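# Stack three bowed boards on offcuts to dry

## Task

Build a drying stack from the three curved boards on the mat, at the spot the middle board occupies now. First place two of the flat offcuts flat there, separated from each other and lying across the boards' direction. On top of them nest the boards neatly with every board's hollow facing down (arch-like), each centred over the one beneath it and aligned with the middle board's present direction. Order from bottom to top: the middle board, then the board that started on the right, then the board that started on the left. The lowest board may touch only the two offcuts, never the mat. Put the tape measure flat on top of the stack and the pencil flat on the tape measure. Put the remaining flat offcut on the table next to the mat's left edge, not touching the mat.

## Robot and tools

Robot: two arms, left_arm (a left hand) and right_arm (a right hand), each ending in a five-finger hand. BASES in the scene frame: left_arm at (-0.022, +0.353, +0.043) m, right_arm at (-0.015, -0.320, +0.016) m, both nearly unrotated. Scene frame: origin at table-top height midway between the nominal bases, +z up, +x out over the table, left_arm toward +y. A post stands behind the arms. Loose objects may occasionally get nudged by the scene.

Frames: each arm's printed pose (end_effector_position in metres, end_effector_quat_wxyz) and all its offsets use that arm's own base frame; the table and objects use the scene frame. The hand point sits 0.05 m in front of the palm and 0.15 m from the wrist face along the fingers. Its +z runs along straight fingers, +y out of the palm, +x across the palm away from the thumb on the right hand and toward the thumb on the left hand. Straight fingers extend 0.06 to 0.07 m past the point and lie 0.06 m behind it along -y. A bracket on the little-finger side of the wrist can strike things. Readings can be off by a few cm; arms often rest 1 to 3 cm (sometimes 5 cm) below the command from friction and weight, and may sag further under load.

Row layout (used by both movement tools): one flat list of 28 numbers covering both arms, each in [-1, 1]: left_arm dx, dy, dz, rx, ry, rz; left hand little, ring, middle, index, thumb_bend, thumb_turn, force_limit, speed; then the same fourteen for right_arm. dx..rz are offsets, not poses: measured from that arm's Hand target at the start of the action or move, along its base axes, turning about the Hand target position; 1.0 = 0.6 m or 180 degrees; rx, ry, rz form one rotation vector. All zeros for the six pose numbers asks nothing new of that arm. Orientation commands are clipped to 40 degrees from the measured orientation each step.

Hand numbers are absolute targets, not offsets: fingers and thumb_bend +1 straight/open, -1 curled; thumb_turn +1 beside palm, -1 opposite the fingers. force_limit maps -1..+1 to about 0..10 N (0..15 N for the two thumb motors); speed rises linearly from near 0 at -1 to full at +0.48. To keep a hand unchanged, resend the eight numbers last executed for it (if none yet, its hand_measured six plus hand_force_limit and hand_speed). For a gentle grip close with speed -0.94 or lower. Thumb opposed plus fingers grip objects about 0.035 to 0.065 m thick; thumb tip against index pad can pinch light items up to about 0.08 m. To squeeze harder, raise force_limit and send a more closed target; to release, send a target more open than hand_measured.

Tools:
- execute_actions(actions, cameras): actions is a list of actions; each action is a list of up to 15 rows (control steps of 1/30 s), the last row held to step 15. Every row in an action counts from the same start pose, not from the previous row. Repeating an offset in a new action moves further. An empty actions list returns camera images.
- move(target, speed, blend, blocking, cameras): target is one 28-number row or a list of up to 15 rows, all offsets from the same starting Hand targets. Straight paths, no obstacle avoidance, total capped at 10 s. speed in m/s, 0.002 to 4.3, default 0.25 (turn rate twice that in rad/s), one value or one per target. blend in m rounds corners between listed targets; 0 stops at each. blocking=false returns after about 0.5 s while motion continues. Hand numbers of later targets are applied on arrival.
- wait(seconds 0 to 3600, cameras): runs time with no new commands.
- stop(cameras): brakes a running move.
- zoom_image(camera, region [x0, y0, x1, y1] in pixels, at most 504 by 504): camera is cam_high (896x504), cam_left_wrist or cam_right_wrist (616x616, fisheye).
- show_instructions(): shows the reference pages.
- finished_scene(scene=1): ends the scene irreversibly.

Results: each arm's Hand target (last commanded pose, from which next offsets count), end_effector_position/quat, joint positions, velocities and torques, plus hand_measured, hand_stopped_by (moving, target, force, stalled, fault) and hand_load_n (positive when the finger is pushed open; near 0 after a lost grip). A move adds a 'move:' line such as done, off_target, moving, held or fault, with limits like paced or held. If a hand settles short, send the remaining distance as an offset. To stop pushing on something, command back past the current hand point. MOTOR HOT warns of heating; at 100 °C an arm drops for 30 to 60 s.

Joint ranges (rad): waist -2.880 to 2.880, shoulder 0.000 to 3.142, elbow 0.000 to 3.019, wrist pitch -1.693 to 1.571, wrist yaw -1.571 to 1.571, wrist roll -2.094 to 2.094.

Avoid: dropping items even a few mm, releasing moving parts, fast contacts, hard pushes, overloading fingers, arm-to-arm contact or one hand gripping the other, long stretched holds, and anything ending up on the floor, which fails the task.

Each tool is called after "Call:" as name(argument=value, ...) on one line, values as JSON.

Reference images:

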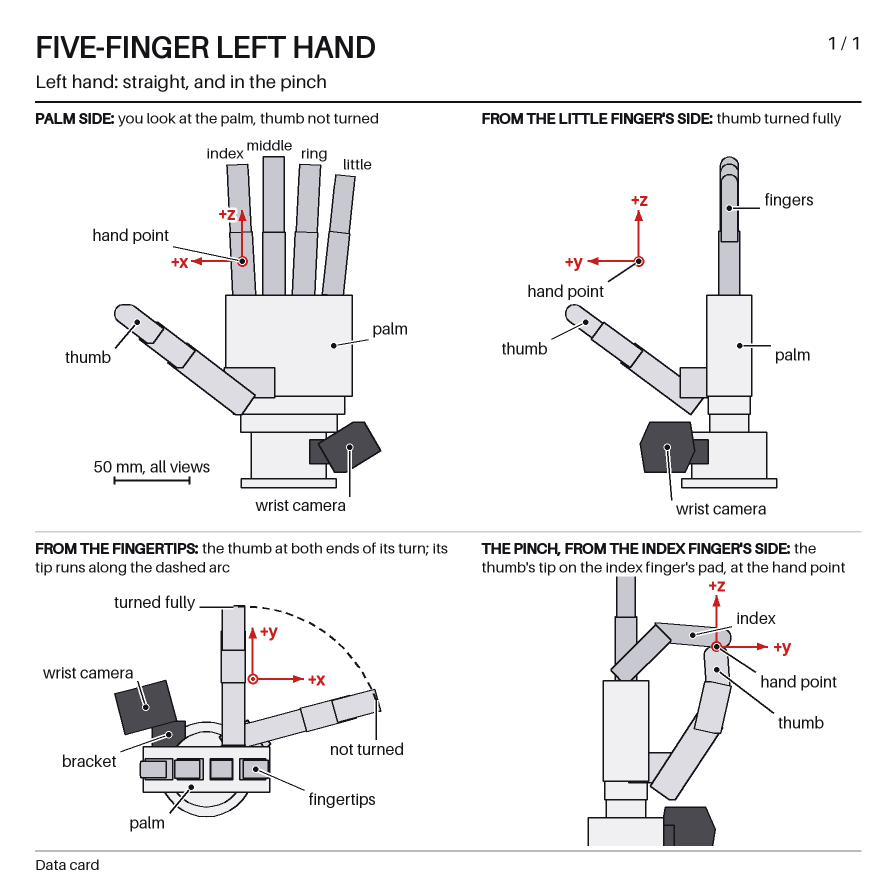

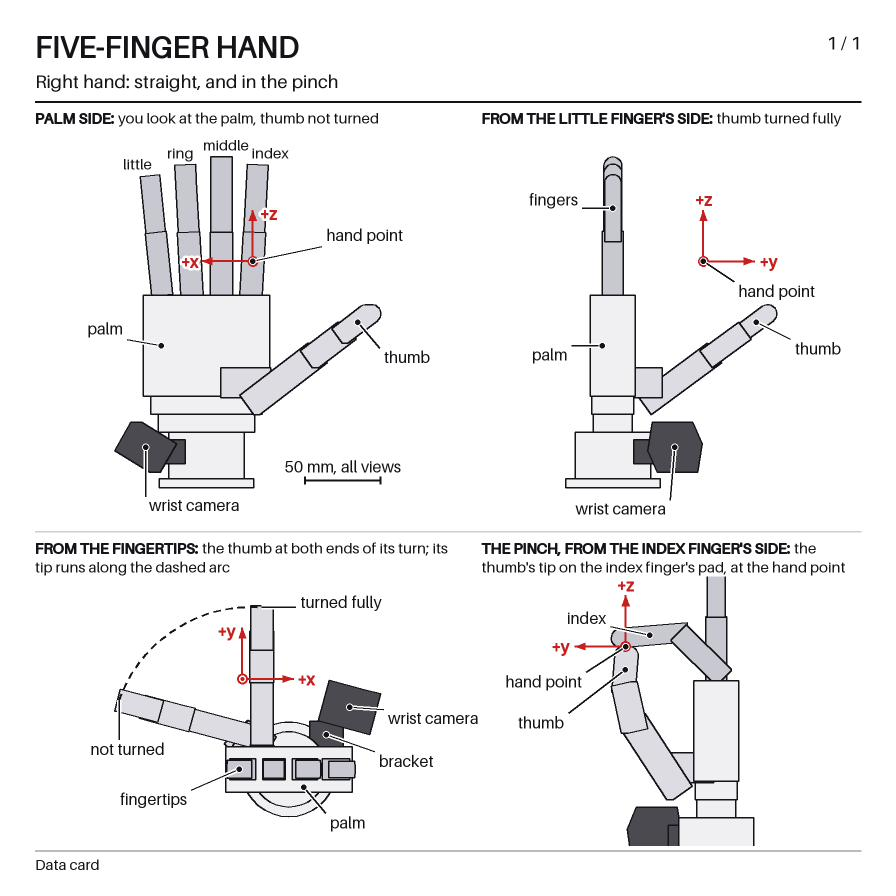

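## Session

Call:
execute_actions(actions=[])

Scene clock: 0.00 s.
left_arm: end_effector_position=(+0.0920, -0.3543, +0.2673) hand_measured=(+1.000, +1.000, +1.000, +1.000, +1.000, +1.000) hand_load_n=(+0.0, +0.0, +0.0, +0.0, +0.0, +0.0) hand_stopped_by=(target, target, target, target, target, target) hand_force_limit=0.00 hand_speed=-0.80 end_effector_quat_wxyz=(+0.463, +0.720, -0.503, -0.117) | right_arm: end_effector_position=(+0.2575, -0.2620, +0.2512) hand_measured=(+1.000, +1.000, +1.000, +1.000, +1.000, +1.000) hand_load_n=(+0.0, +0.0, +0.0, +0.0, +0.0, +0.0) hand_stopped_by=(target, target, target, target, target, target) hand_force_limit=0.00 hand_speed=-0.80 end_effector_quat_wxyz=(-0.231, -0.302, +0.808, -0.449)
Joint positions: left_arm=[-0.74 1.269 0.941 -1.419 0.986 -0.997] | right_arm=[-0.404 1.097 1.016 -1.023 0.99 0.196]
Joint velocities: within noise
Joint torques (N m): no reading
Heat: left arm: hottest waist 33 °C; right arm: hottest waist 30 °C.
Hand target: left_arm +0.0969, -0.3576, +0.2770; +0.466, +0.719, -0.504, -0.107 | right_arm +0.2650, -0.2646, +0.2681; -0.217, -0.292, +0.808, -0.464

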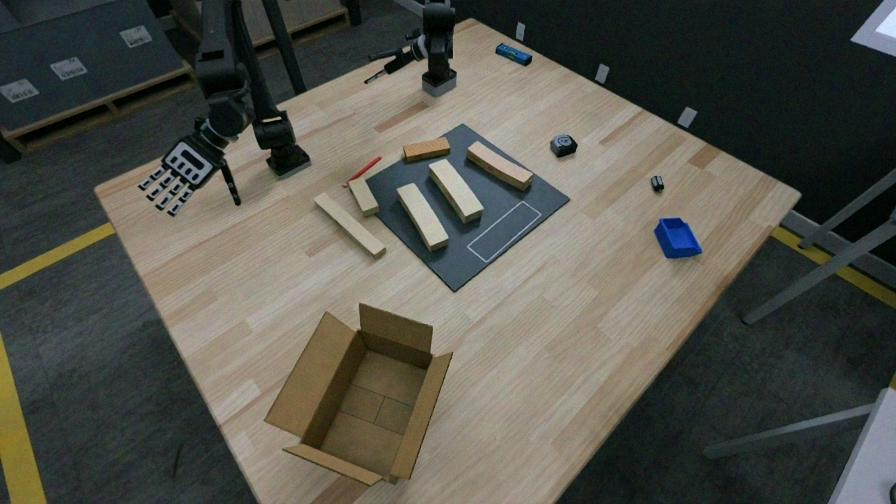

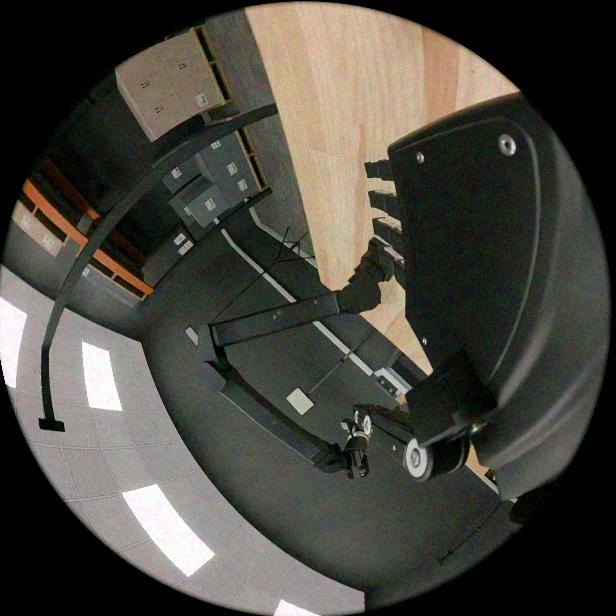

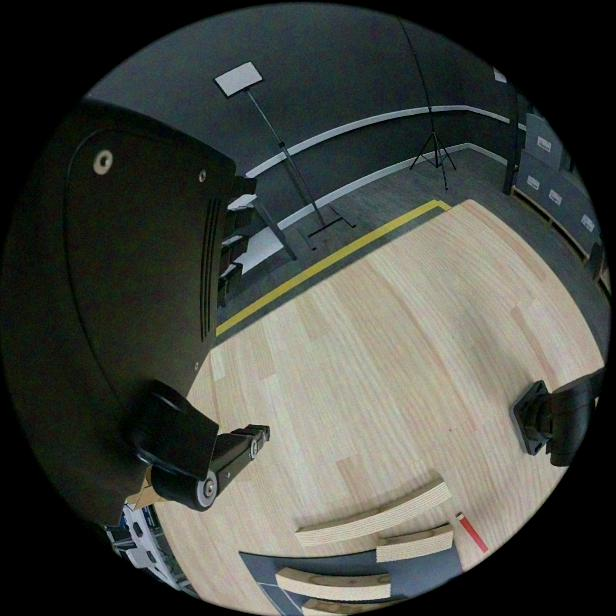

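Call:
zoom_image(camera="cam_high", region=[300, 100, 600, 300])

Call:
zoom_image(camera="cam_high", region=[90, 0, 500, 240])

Call:
zoom_image(camera="cam_right_wrist", region=[200, 400, 560, 616])

Scaled by 1.680 from the camera's image (finer frame: 1280x720).

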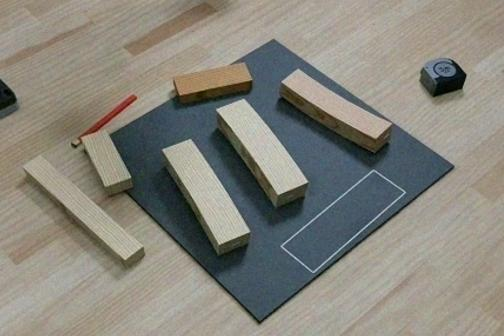

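Scaled by 1.229 from the camera's image (finer frame: 1280x720).

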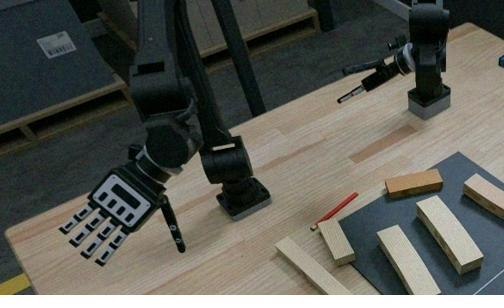

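Scaled by 1.400 from the camera's image (finer frame: 880x880).

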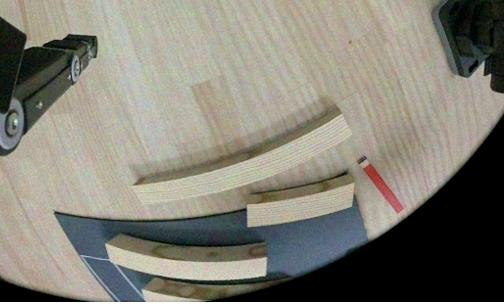

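Call:
move(target=[0,0,0,0,0,0,1,1,1,1,1,1,0,-0.8,0.142,0.47,0.10,0.3157,-0.1476,-0.1986,1,1,1,1,1,1,0,-0.8], speed=0.2, cameras=["all"])

Scene clock: 14.90 s.
left_arm: end_effector_position=(+0.0920, -0.3543, +0.2673) hand_measured=(+1.000, +1.000, +1.000, +1.000, +1.000, +1.000) hand_load_n=(+0.0, +0.0, +0.0, +0.0, +0.0, +0.0) hand_stopped_by=(target, target, target, target, target, target) hand_force_limit=0.00 hand_speed=-0.80 end_effector_quat_wxyz=(+0.463, +0.720, -0.503, -0.117) | right_arm: end_effector_position=(+0.3461, +0.0099, +0.3032) hand_measured=(+1.000, +1.000, +1.000, +1.000, +1.000, +1.000) hand_load_n=(+0.0, -0.5, +0.0, +0.0, +0.0, +0.0) hand_stopped_by=(target, target, target, target, target, target) hand_force_limit=0.00 hand_speed=-0.80 end_effector_quat_wxyz=(+0.021, +0.000, +1.000, +0.002)
Joint positions: left_arm=[-0.74 1.269 0.941 -1.419 0.986 -0.997] | right_arm=[-0.163 1.158 1.329 -1.701 -0.01 1.408]
Joint torques (N m): left_arm=[-0.21 -6.12 10.93 0.46 0.65 -0.07] | right_arm=[1.79 -6.24 11.81 0.02 -0.14 0.22]
Heat: left arm: hottest shoulder 33 °C; right arm: hottest waist 30 °C.
Hand target: left_arm +0.0969, -0.3576, +0.2770; +0.466, +0.719, -0.504, -0.107 | right_arm +0.3502, +0.0174, +0.3281; +0.000, -0.001, +1.000, +0.000
Off the commanded pose: left_arm 0.011 m, 1 deg | right_arm 0.026 m, 2 deg.
joint sent to its limit (right arm) — joint 4 (wrist pitch), lower limit. The joint targets are off in position and orientation.
move: off_target (right_arm)

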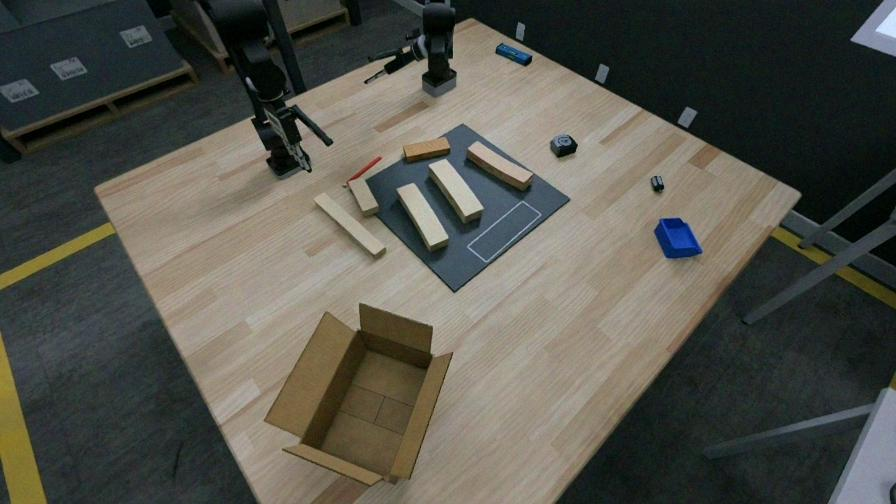

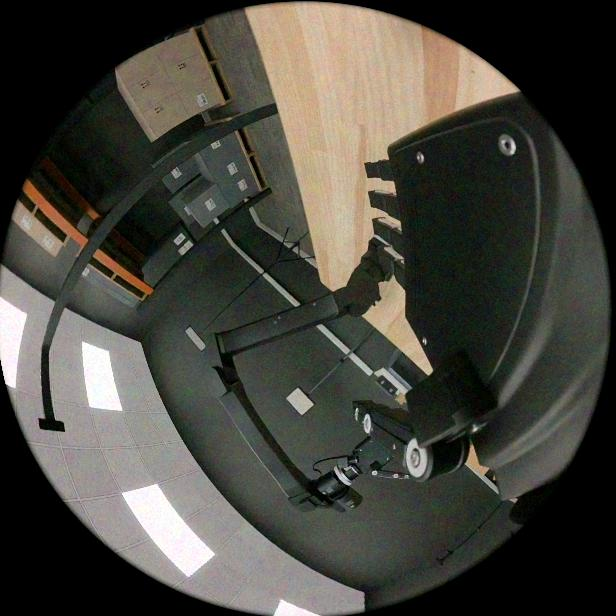

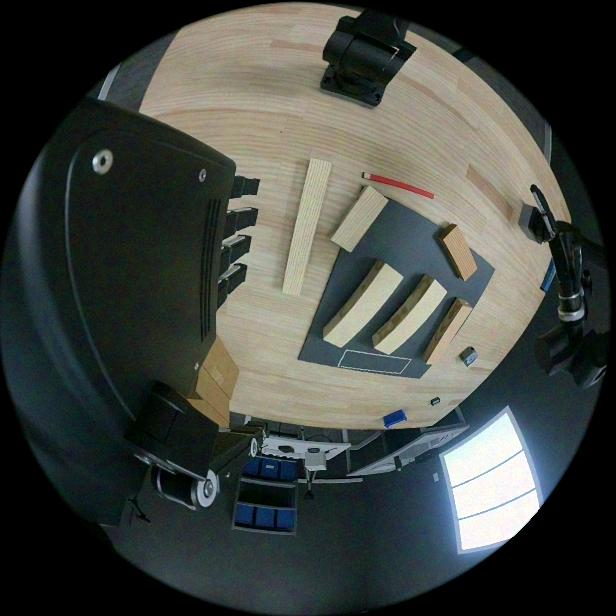

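Call:
zoom_image(camera="cam_right_wrist", region=[270, 150, 510, 390])

Scaled by 2.100 from the camera's image (finer frame: 880x880).

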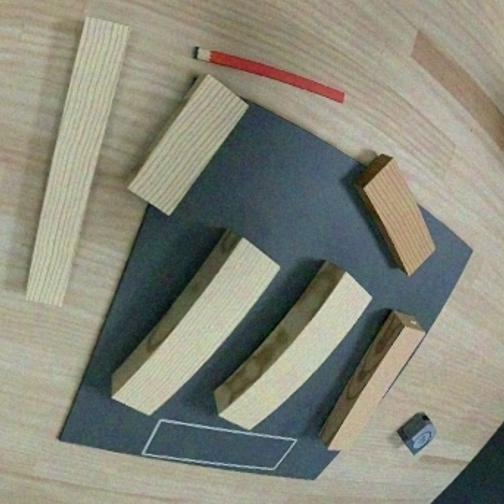

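Call:
move(target=[0.255,0.68,0.088,0.328,-0.0753,0.3548,1,1,1,1,1,1,0,-0.8,0.13,0.2,0.05,0,0,0,1,1,1,1,1,1,0,-0.8], speed=0.2, cameras=["all"])

Scene clock: 21.13 s.
left_arm: end_effector_position=(+0.2429, +0.0425, +0.3040) hand_measured=(+1.000, +1.000, +1.000, +1.000, +1.000, +1.000) hand_load_n=(+0.0, +0.0, +0.0, -0.5, -0.5, +0.0) hand_stopped_by=(target, target, target, target, target, target) hand_force_limit=0.00 hand_speed=-0.80 end_effector_quat_wxyz=(-0.021, +0.996, -0.023, +0.082) | right_arm: end_effector_position=(+0.4212, +0.1268, +0.3370) hand_measured=(+1.000, +1.000, +1.000, +1.000, +1.000, +1.000) hand_load_n=(+0.0, +0.0, +0.0, +0.0, -0.5, +0.0) hand_stopped_by=(target, target, target, target, target, target) hand_force_limit=0.00 hand_speed=-0.80 end_effector_quat_wxyz=(+0.045, +0.001, +0.999, +0.013)
Joint positions: left_arm=[0.489 0.864 1.138 -1.682 0.044 -1.04] | right_arm=[0.166 1.333 1.557 -1.701 -0.01 1.739]
Joint torques (N m): left_arm=[0.44 -1.79 15.08 0.61 -0.12 -0.18] | right_arm=[1.67 -6.71 12.64 0.12 -0.14 0.23]
Heat: left arm: hottest elbow 34 °C; right arm: hottest waist 30 °C.
Hand target: left_arm +0.2499, +0.0504, +0.3298; +0.000, +1.000, +0.000, +0.000 | right_arm +0.4282, +0.1374, +0.3581; +0.000, -0.001, +1.000, +0.000
Off the commanded pose: left_arm 0.028 m, 10 deg | right_arm 0.025 m, 5 deg.
joint sent to its limit (left arm) — joint 4 (wrist pitch), lower limit. The joint targets are off in position and orientation.
joint sent to its limit (right arm) — joint 4 (wrist pitch), lower limit. The joint targets are off in position and orientation.
move: off_target (left_arm, right_arm)

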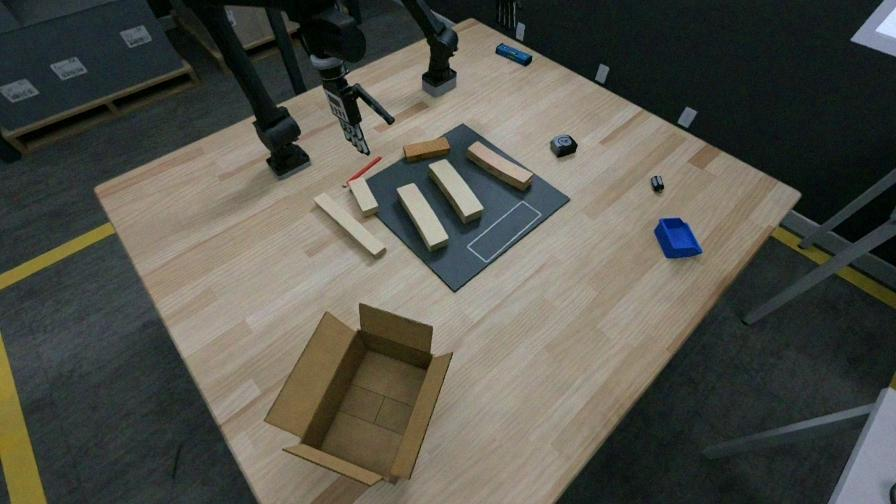

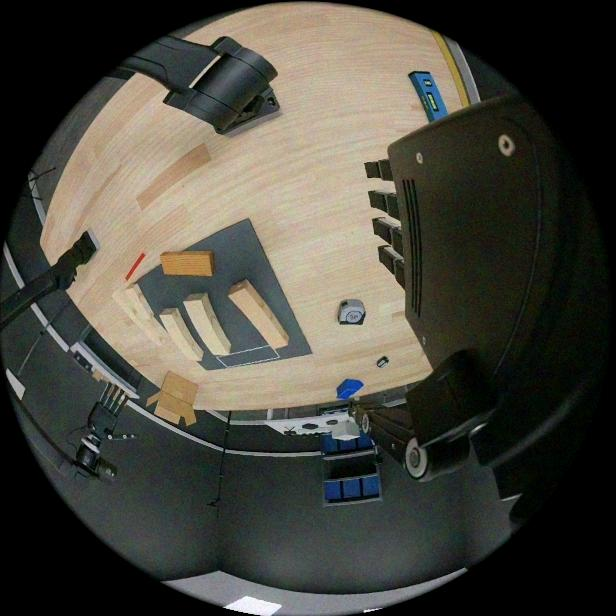

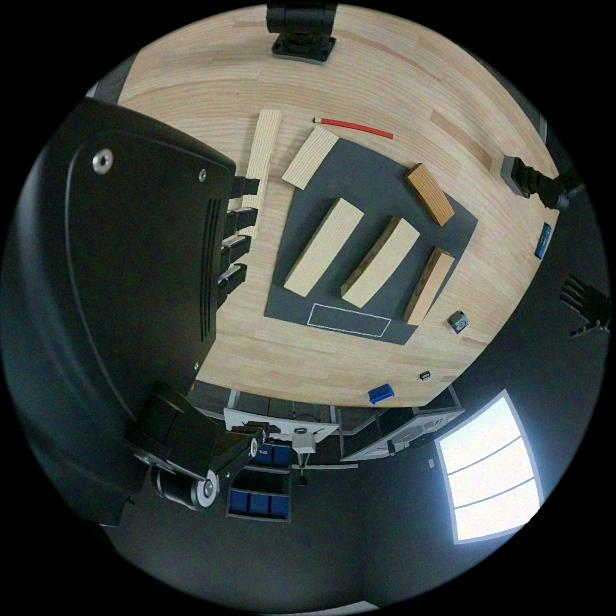

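Call:
zoom_image(camera="cam_right_wrist", region=[240, 100, 490, 350])

Call:
zoom_image(camera="cam_left_wrist", region=[110, 210, 370, 420])

Scaled by 2.016 from the camera's image (finer frame: 880x880).

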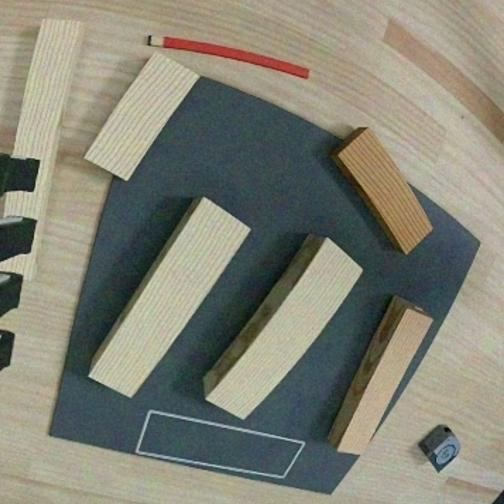

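Scaled by 1.938 from the camera's image (finer frame: 880x880).

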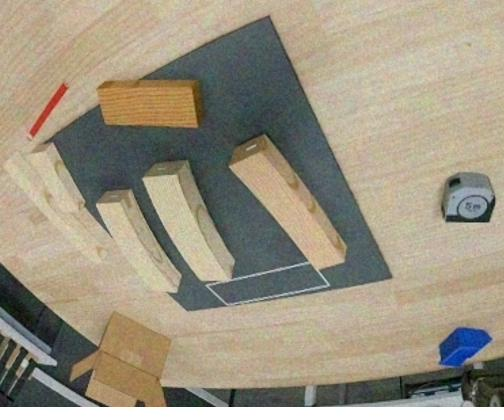

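Call:
zoom_image(camera="cam_high", region=[230, 100, 330, 200])

Call:
zoom_image(camera="cam_high", region=[390, 30, 490, 130])

Call:
zoom_image(camera="cam_high", region=[60, 150, 160, 250])

Call:
zoom_image(camera="cam_high", region=[720, 140, 820, 240])

Call:
zoom_image(camera="cam_high", region=[440, 0, 540, 100])

Scaled by 5.040 from the camera's image (finer frame: 1280x720).

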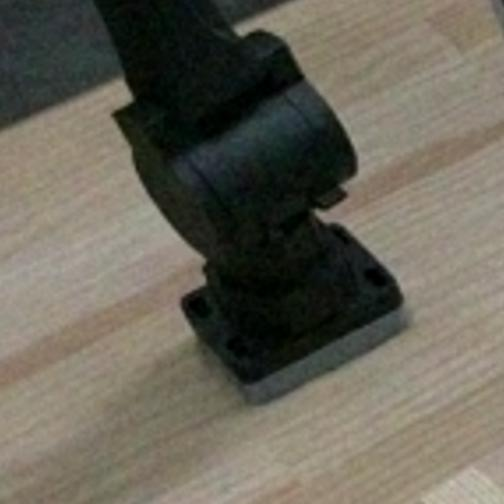

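Scaled by 5.040 from the camera's image (finer frame: 1280x720).

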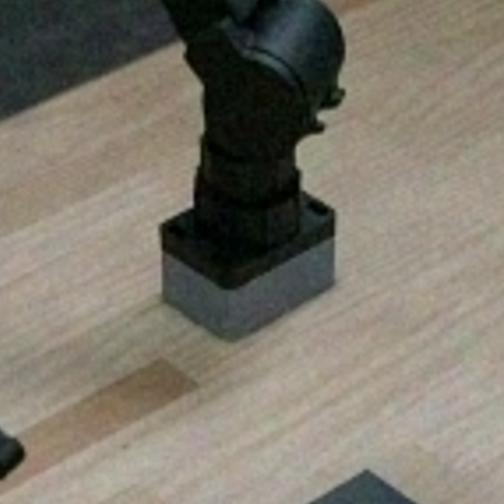

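Scaled by 5.040 from the camera's image (finer frame: 1280x720).

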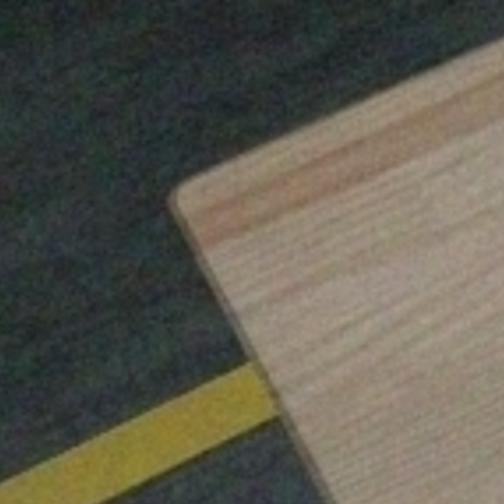

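Scaled by 5.040 from the camera's image (finer frame: 1280x720).

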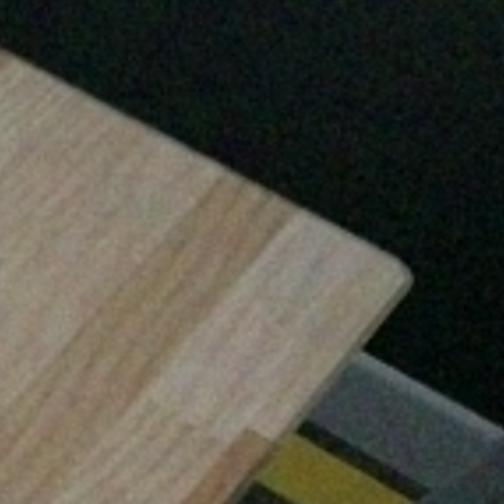

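Scaled by 5.040 from the camera's image (finer frame: 1280x720).

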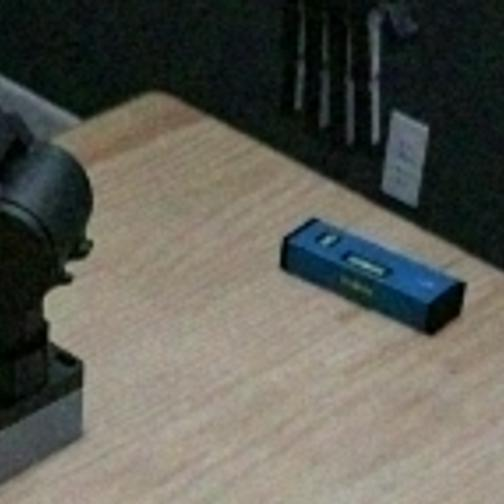

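Call:
zoom_image(camera="cam_high", region=[390, 130, 490, 230])

Call:
zoom_image(camera="cam_high", region=[450, 120, 550, 220])

Call:
zoom_image(camera="cam_high", region=[370, 160, 470, 260])

Call:
zoom_image(camera="cam_high", region=[300, 160, 400, 260])

Call:
zoom_image(camera="cam_high", region=[320, 110, 460, 220])

Call:
zoom_image(camera="cam_high", region=[520, 110, 600, 190])

Scaled by 5.040 from the camera's image (finer frame: 1280x720).

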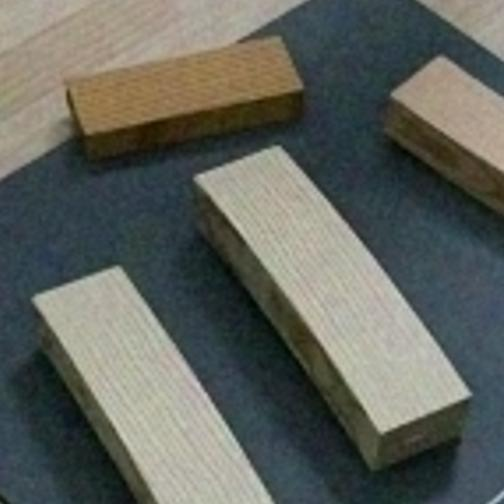

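Scaled by 5.040 from the camera's image (finer frame: 1280x720).

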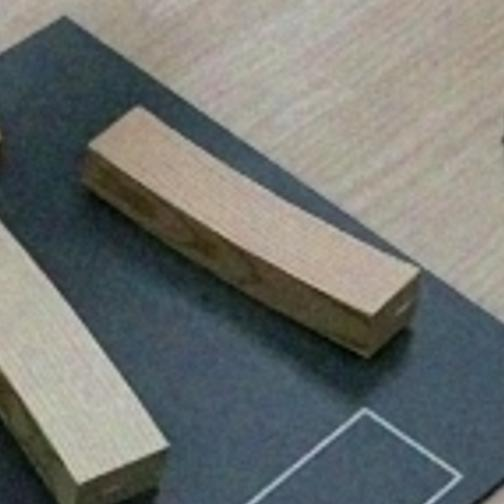

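Scaled by 5.040 from the camera's image (finer frame: 1280x720).

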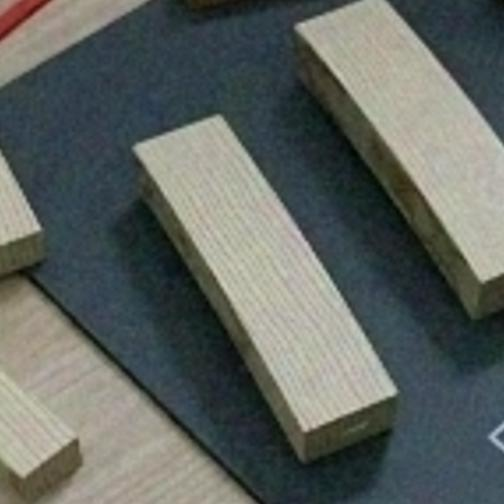

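Scaled by 5.040 from the camera's image (finer frame: 1280x720).

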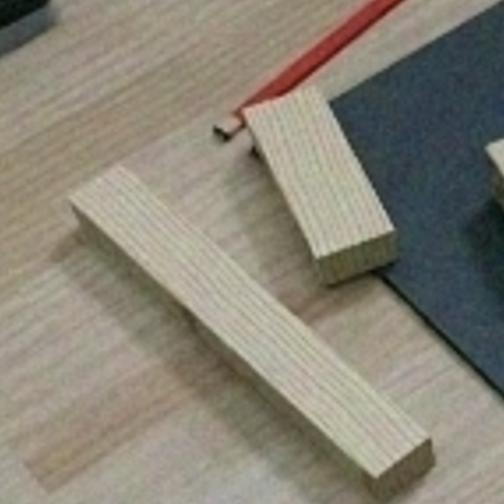

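Scaled by 3.600 from the camera's image (finer frame: 1280x720).

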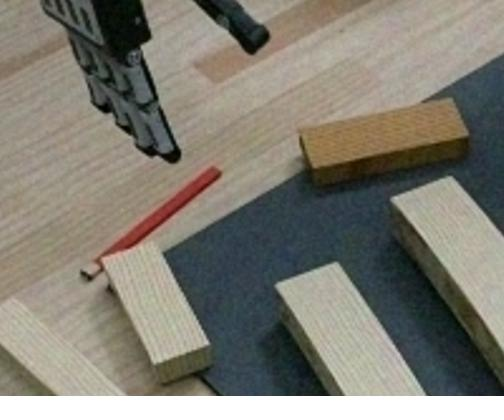

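Scaled by 6.300 from the camera's image (finer frame: 1280x720).

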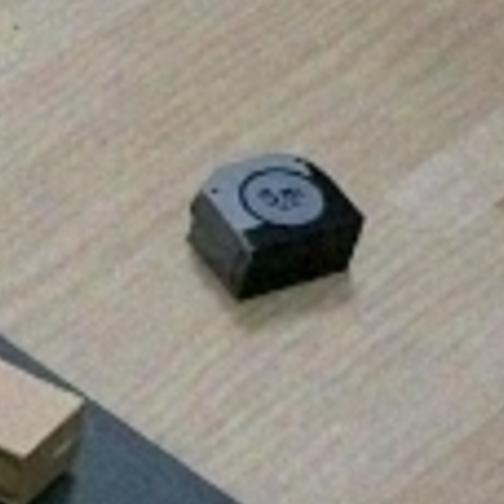

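Call:
move(target=[0.25,0.06,-0.25,0,0,0,1,1,1,1,1,1,0,-0.8,0.061,-0.362,-0.3,0,0,0,1,1,1,1,1,1,0,-0.8], speed=0.2, cameras=["all"])

Scene clock: 51.07 s.
left_arm: end_effector_position=(+0.3741, +0.0821, +0.1598) hand_measured=(+1.000, +1.000, +1.000, +1.000, +1.000, +1.000) hand_load_n=(+0.0, +0.0, +0.0, -0.5, +0.0, +0.0) hand_stopped_by=(target, target, target, target, target, target) hand_force_limit=0.00 hand_speed=-0.80 end_effector_quat_wxyz=(+0.015, +0.999, -0.001, -0.033) | right_arm: end_effector_position=(+0.4577, -0.0750, +0.1731) hand_measured=(+1.000, +1.000, +1.000, +1.000, +1.000, +1.000) hand_load_n=(+0.0, +0.0, +0.0, +0.0, +0.0, +0.0) hand_stopped_by=(target, target, target, target, target, target) hand_force_limit=0.00 hand_speed=-0.80 end_effector_quat_wxyz=(-0.015, +0.004, +1.000, +0.003)
Joint positions: left_arm=[0.395 1.387 1.155 -1.412 0.001 -1.175] | right_arm=[-0.304 1.545 1.363 -1.419 0.004 1.274]
Joint torques (N m): left_arm=[-0.97 -7.88 14.27 0.95 -0.17 -0.2] | right_arm=[-0.26 -9.93 9.09 0.84 0.01 -0.01]
Heat: left arm: hottest elbow 36 °C; right arm: hottest elbow 30 °C.
Hand target: left_arm +0.3999, +0.0864, +0.1798; +0.000, +1.000, +0.000, +0.000 | right_arm +0.4648, -0.0798, +0.1781; +0.000, -0.001, +1.000, +0.000
Off the commanded pose: left_arm 0.033 m, 4 deg | right_arm 0.010 m, 2 deg.
move: off_target (left_arm)

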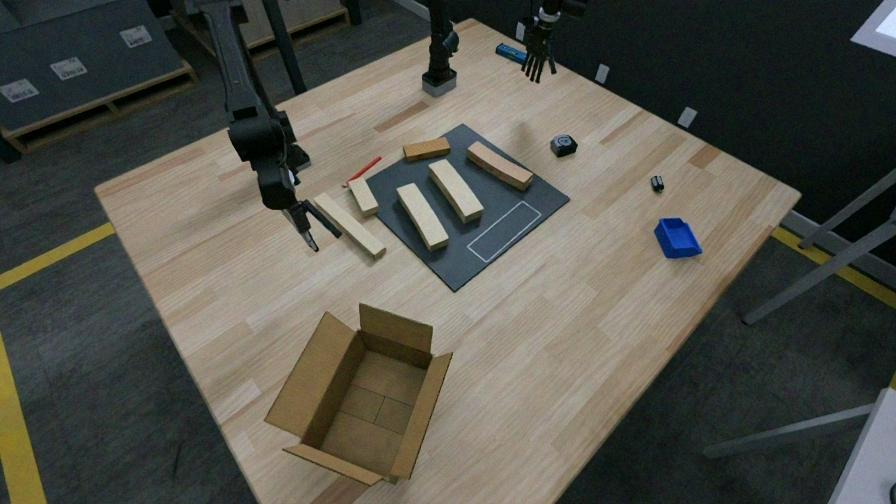

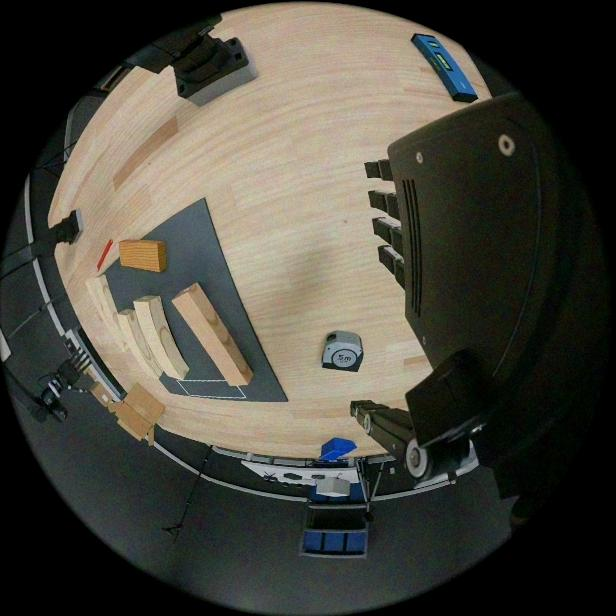

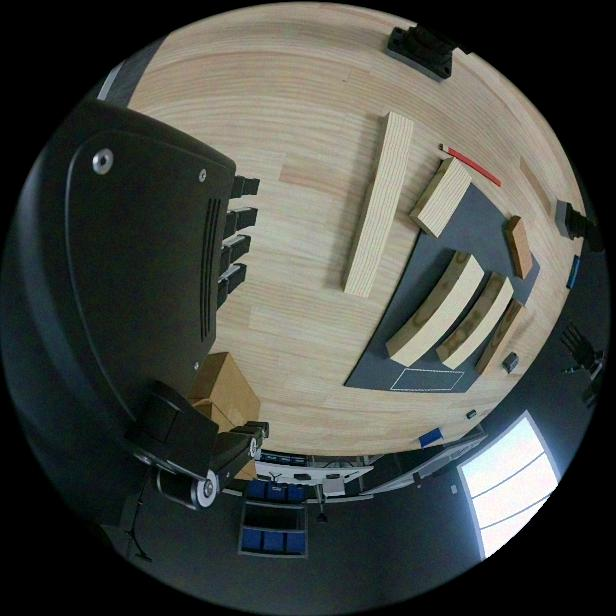

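Call:
zoom_image(camera="cam_right_wrist", region=[330, 90, 550, 410])

Call:
zoom_image(camera="cam_right_wrist", region=[370, 230, 520, 380])

Call:
zoom_image(camera="cam_left_wrist", region=[70, 190, 300, 420])

Call:
zoom_image(camera="cam_left_wrist", region=[150, 270, 280, 400])

Scaled by 1.575 from the camera's image (finer frame: 880x880).

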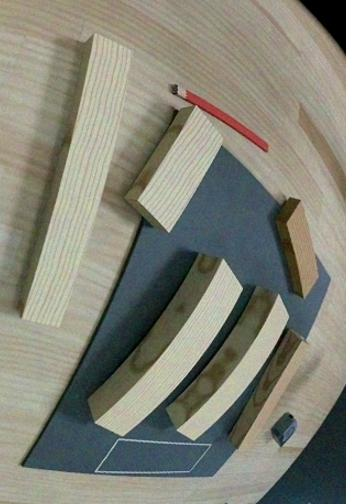

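Scaled by 3.360 from the camera's image (finer frame: 880x880).

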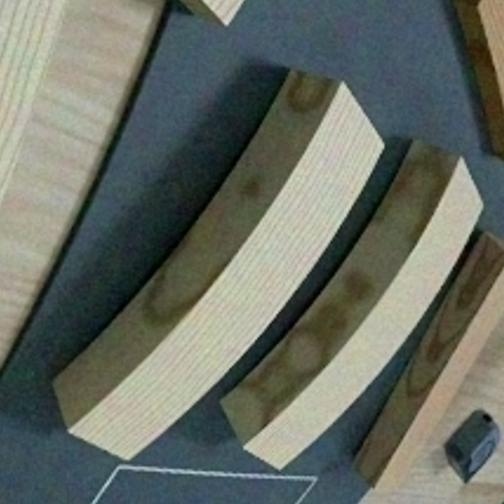

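Scaled by 2.191 from the camera's image (finer frame: 880x880).

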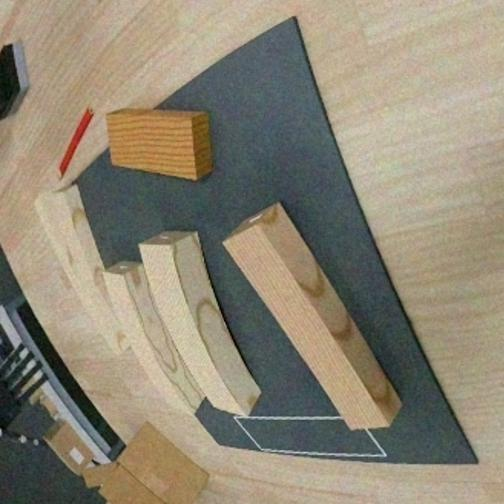

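Scaled by 3.877 from the camera's image (finer frame: 880x880).

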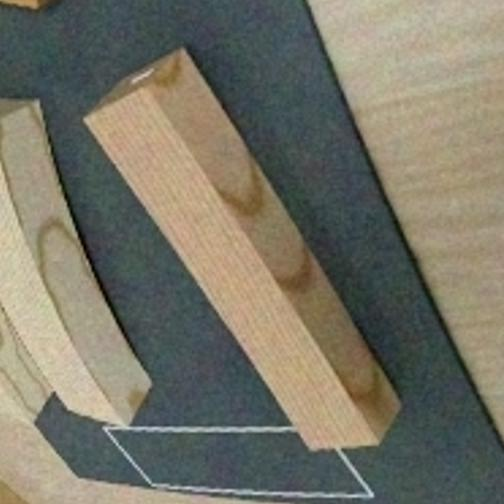

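Call:
zoom_image(camera="cam_high", region=[490, 10, 590, 110])

Call:
zoom_image(camera="cam_high", region=[250, 170, 350, 270])

Scaled by 5.040 from the camera's image (finer frame: 1280x720).

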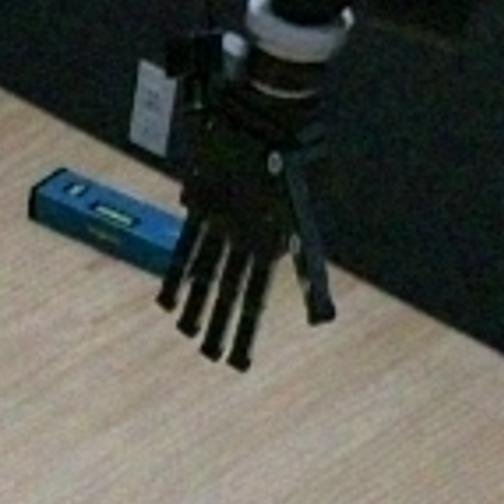

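Scaled by 5.040 from the camera's image (finer frame: 1280x720).

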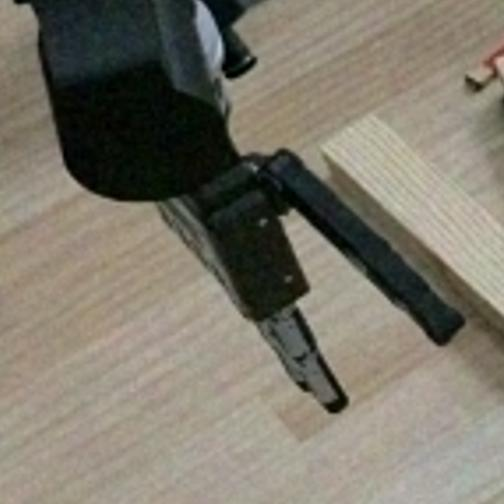

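Call:
move(target=[0,0,0,0,0,0,1,1,1,1,1,1,0,-0.8,-0.0253,0.6662,0.0365,-0.0501,-0.4231,0.8304,1,1,0.8,0.8,1,-1,0,0], speed=0.22, cameras=["all"])

Scene clock: 95.83 s.
left_arm: end_effector_position=(+0.3741, +0.0821, +0.1598) hand_measured=(+1.000, +1.000, +1.000, +1.000, +1.000, +1.000) hand_load_n=(+0.0, +0.0, +0.0, +0.0, +0.0, +0.0) hand_stopped_by=(target, target, target, target, target, target) hand_force_limit=0.00 hand_speed=-0.80 end_effector_quat_wxyz=(+0.015, +0.999, -0.001, -0.033) | right_arm: end_effector_position=(+0.4371, +0.3071, +0.1787) hand_measured=(+1.000, +1.000, +0.800, +0.800, +1.000, -1.000) hand_load_n=(+0.0, +0.0, +0.0, +0.0, +0.0, +0.0) hand_stopped_by=(target, target, target, target, target, target) hand_force_limit=0.00 hand_speed=0.00 end_effector_quat_wxyz=(-0.439, +0.889, -0.127, +0.039)
Joint positions: left_arm=[0.395 1.387 1.155 -1.412 0.001 -1.175] | right_arm=[0.396 1.517 1.226 -0.631 -0.696 -0.649]
Joint torques (N m): left_arm=[-0.91 -8.12 14.13 0.96 -0.12 -0.16] | right_arm=[1.55 -9.7 13.61 0.88 -0.5 -0.04]
Heat: left arm: hottest elbow 38 °C; right arm: hottest elbow 30 °C.
Hand target: left_arm +0.3999, +0.0864, +0.1798; +0.000, +1.000, +0.000, +0.000 | right_arm +0.4496, +0.3199, +0.2000; -0.451, +0.885, -0.104, +0.054
Off the commanded pose: left_arm 0.033 m, 4 deg | right_arm 0.028 m, 3 deg.
move: off_target (right_arm)

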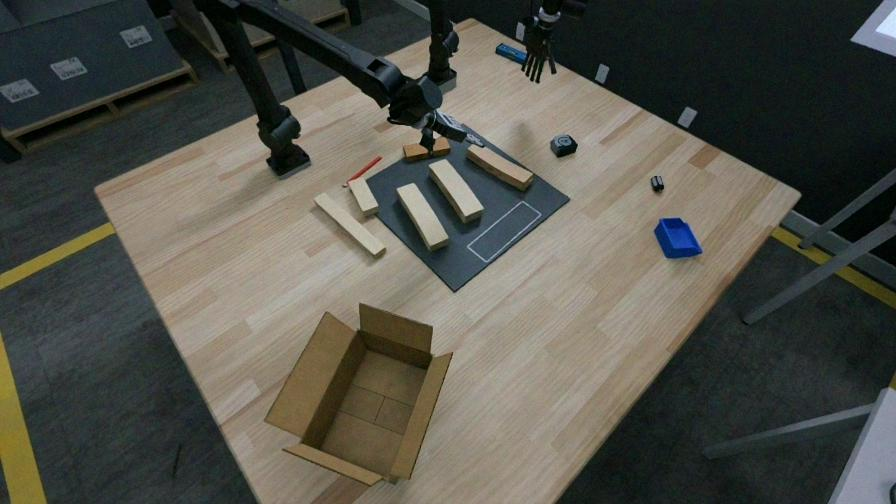

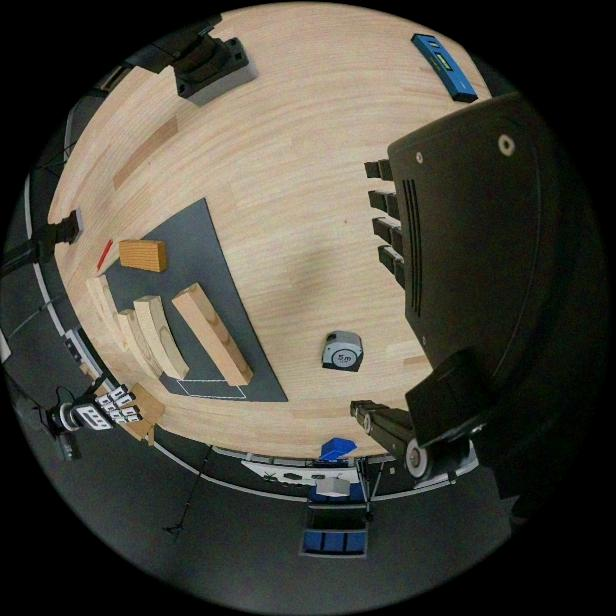

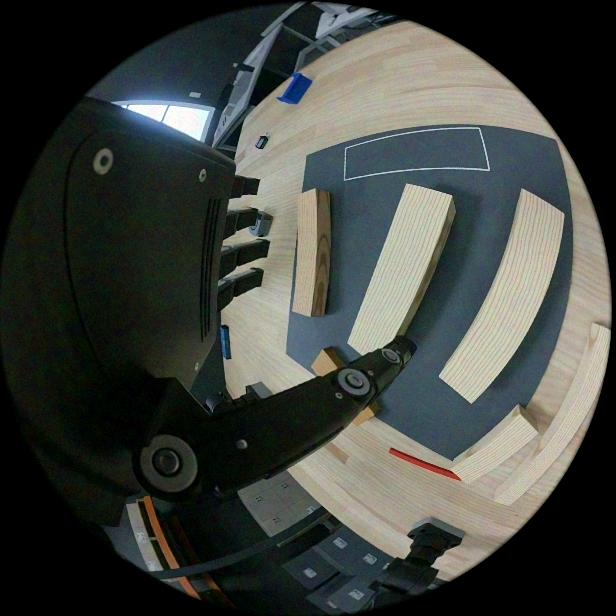

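Call:
zoom_image(camera="cam_right_wrist", region=[270, 160, 480, 370])

Call:
zoom_image(camera="cam_high", region=[380, 90, 500, 190])

Scaled by 2.400 from the camera's image (finer frame: 880x880).

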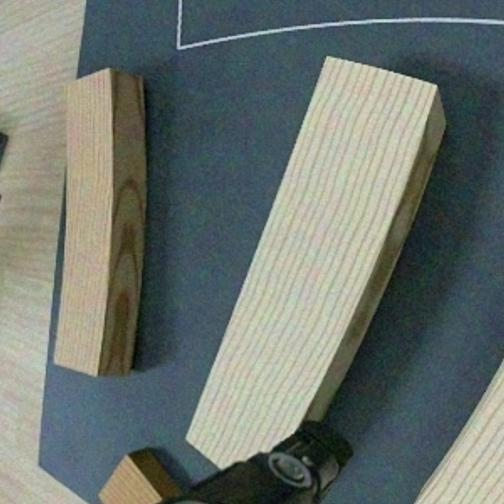

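Scaled by 4.200 from the camera's image (finer frame: 1280x720).

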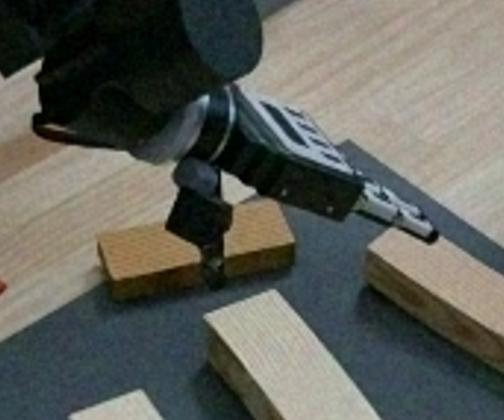

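Call:
move(target=[0,0,0,0,0,0,1,1,1,1,1,1,0,-0.8,0.009,0.0095,-0.15,0,0,0,1,1,0.8,0.8,1,-1,0,0], speed=0.15, cameras=["cam_high","cam_right_wrist"])

Call:
zoom_image(camera="cam_high", region=[380, 110, 500, 230])

Scene clock: 100.27 s.
left_arm: end_effector_position=(+0.3741, +0.0821, +0.1598) hand_measured=(+1.000, +1.000, +1.000, +1.000, +1.000, +1.000) hand_load_n=(+0.0, +0.0, +0.0, +0.0, +0.0, +0.0) hand_stopped_by=(target, target, target, target, target, target) hand_force_limit=0.00 hand_speed=-0.80 end_effector_quat_wxyz=(+0.015, +0.999, -0.001, -0.033) | right_arm: end_effector_position=(+0.4512, +0.3130, +0.1011) hand_measured=(+1.000, +1.000, +0.800, +0.800, +1.000, -1.000) hand_load_n=(+0.0, +0.0, -0.5, +0.0, +0.0, +0.0) hand_stopped_by=(target, target, target, target, target, target) hand_force_limit=0.00 hand_speed=0.00 end_effector_quat_wxyz=(-0.440, +0.888, -0.125, +0.042)
Joint positions: left_arm=[0.395 1.387 1.155 -1.412 0.001 -1.175] | right_arm=[0.396 1.63 1.14 -0.425 -0.696 -0.649]
Joint torques (N m): left_arm=[-1.26 -7.82 14.04 1.17 -0.13 -0.18] | right_arm=[1.55 -11.34 9.2 2.11 -0.35 0.03]
Heat: left arm: hottest elbow 39 °C; right arm: hottest elbow 31 °C.
Hand target: left_arm +0.3999, +0.0864, +0.1798; +0.000, +1.000, +0.000, +0.000 | right_arm +0.4550, +0.3256, +0.1100; -0.451, +0.885, -0.104, +0.054
Off the commanded pose: left_arm 0.033 m, 4 deg | right_arm 0.016 m, 3 deg.
move: off_target (right_arm)

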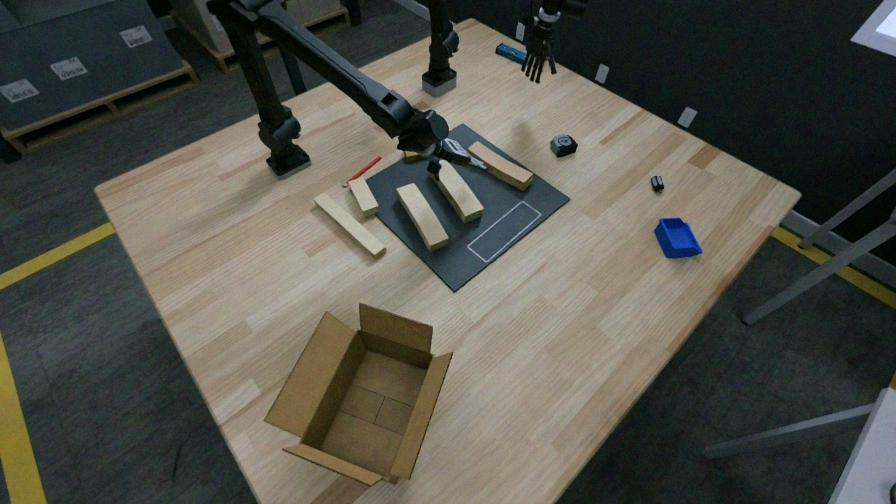

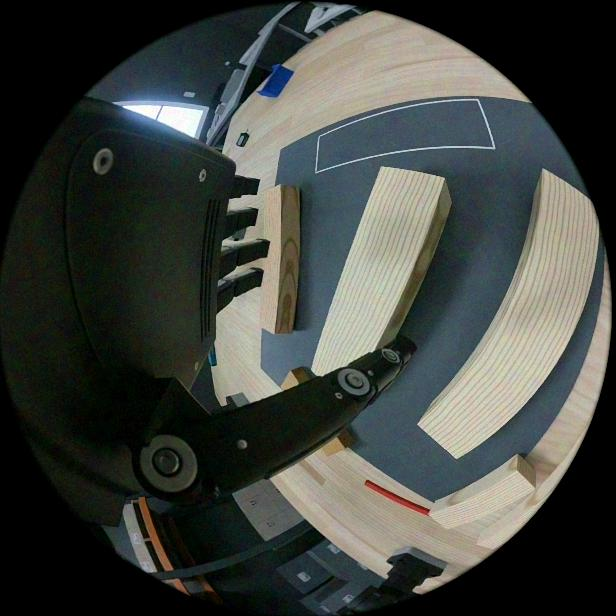

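Scaled by 4.200 from the camera's image (finer frame: 1280x720).

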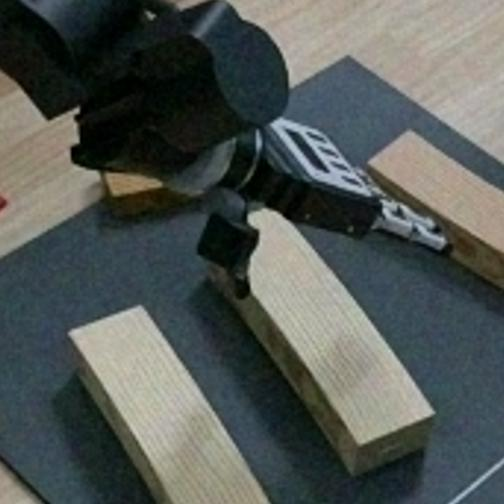

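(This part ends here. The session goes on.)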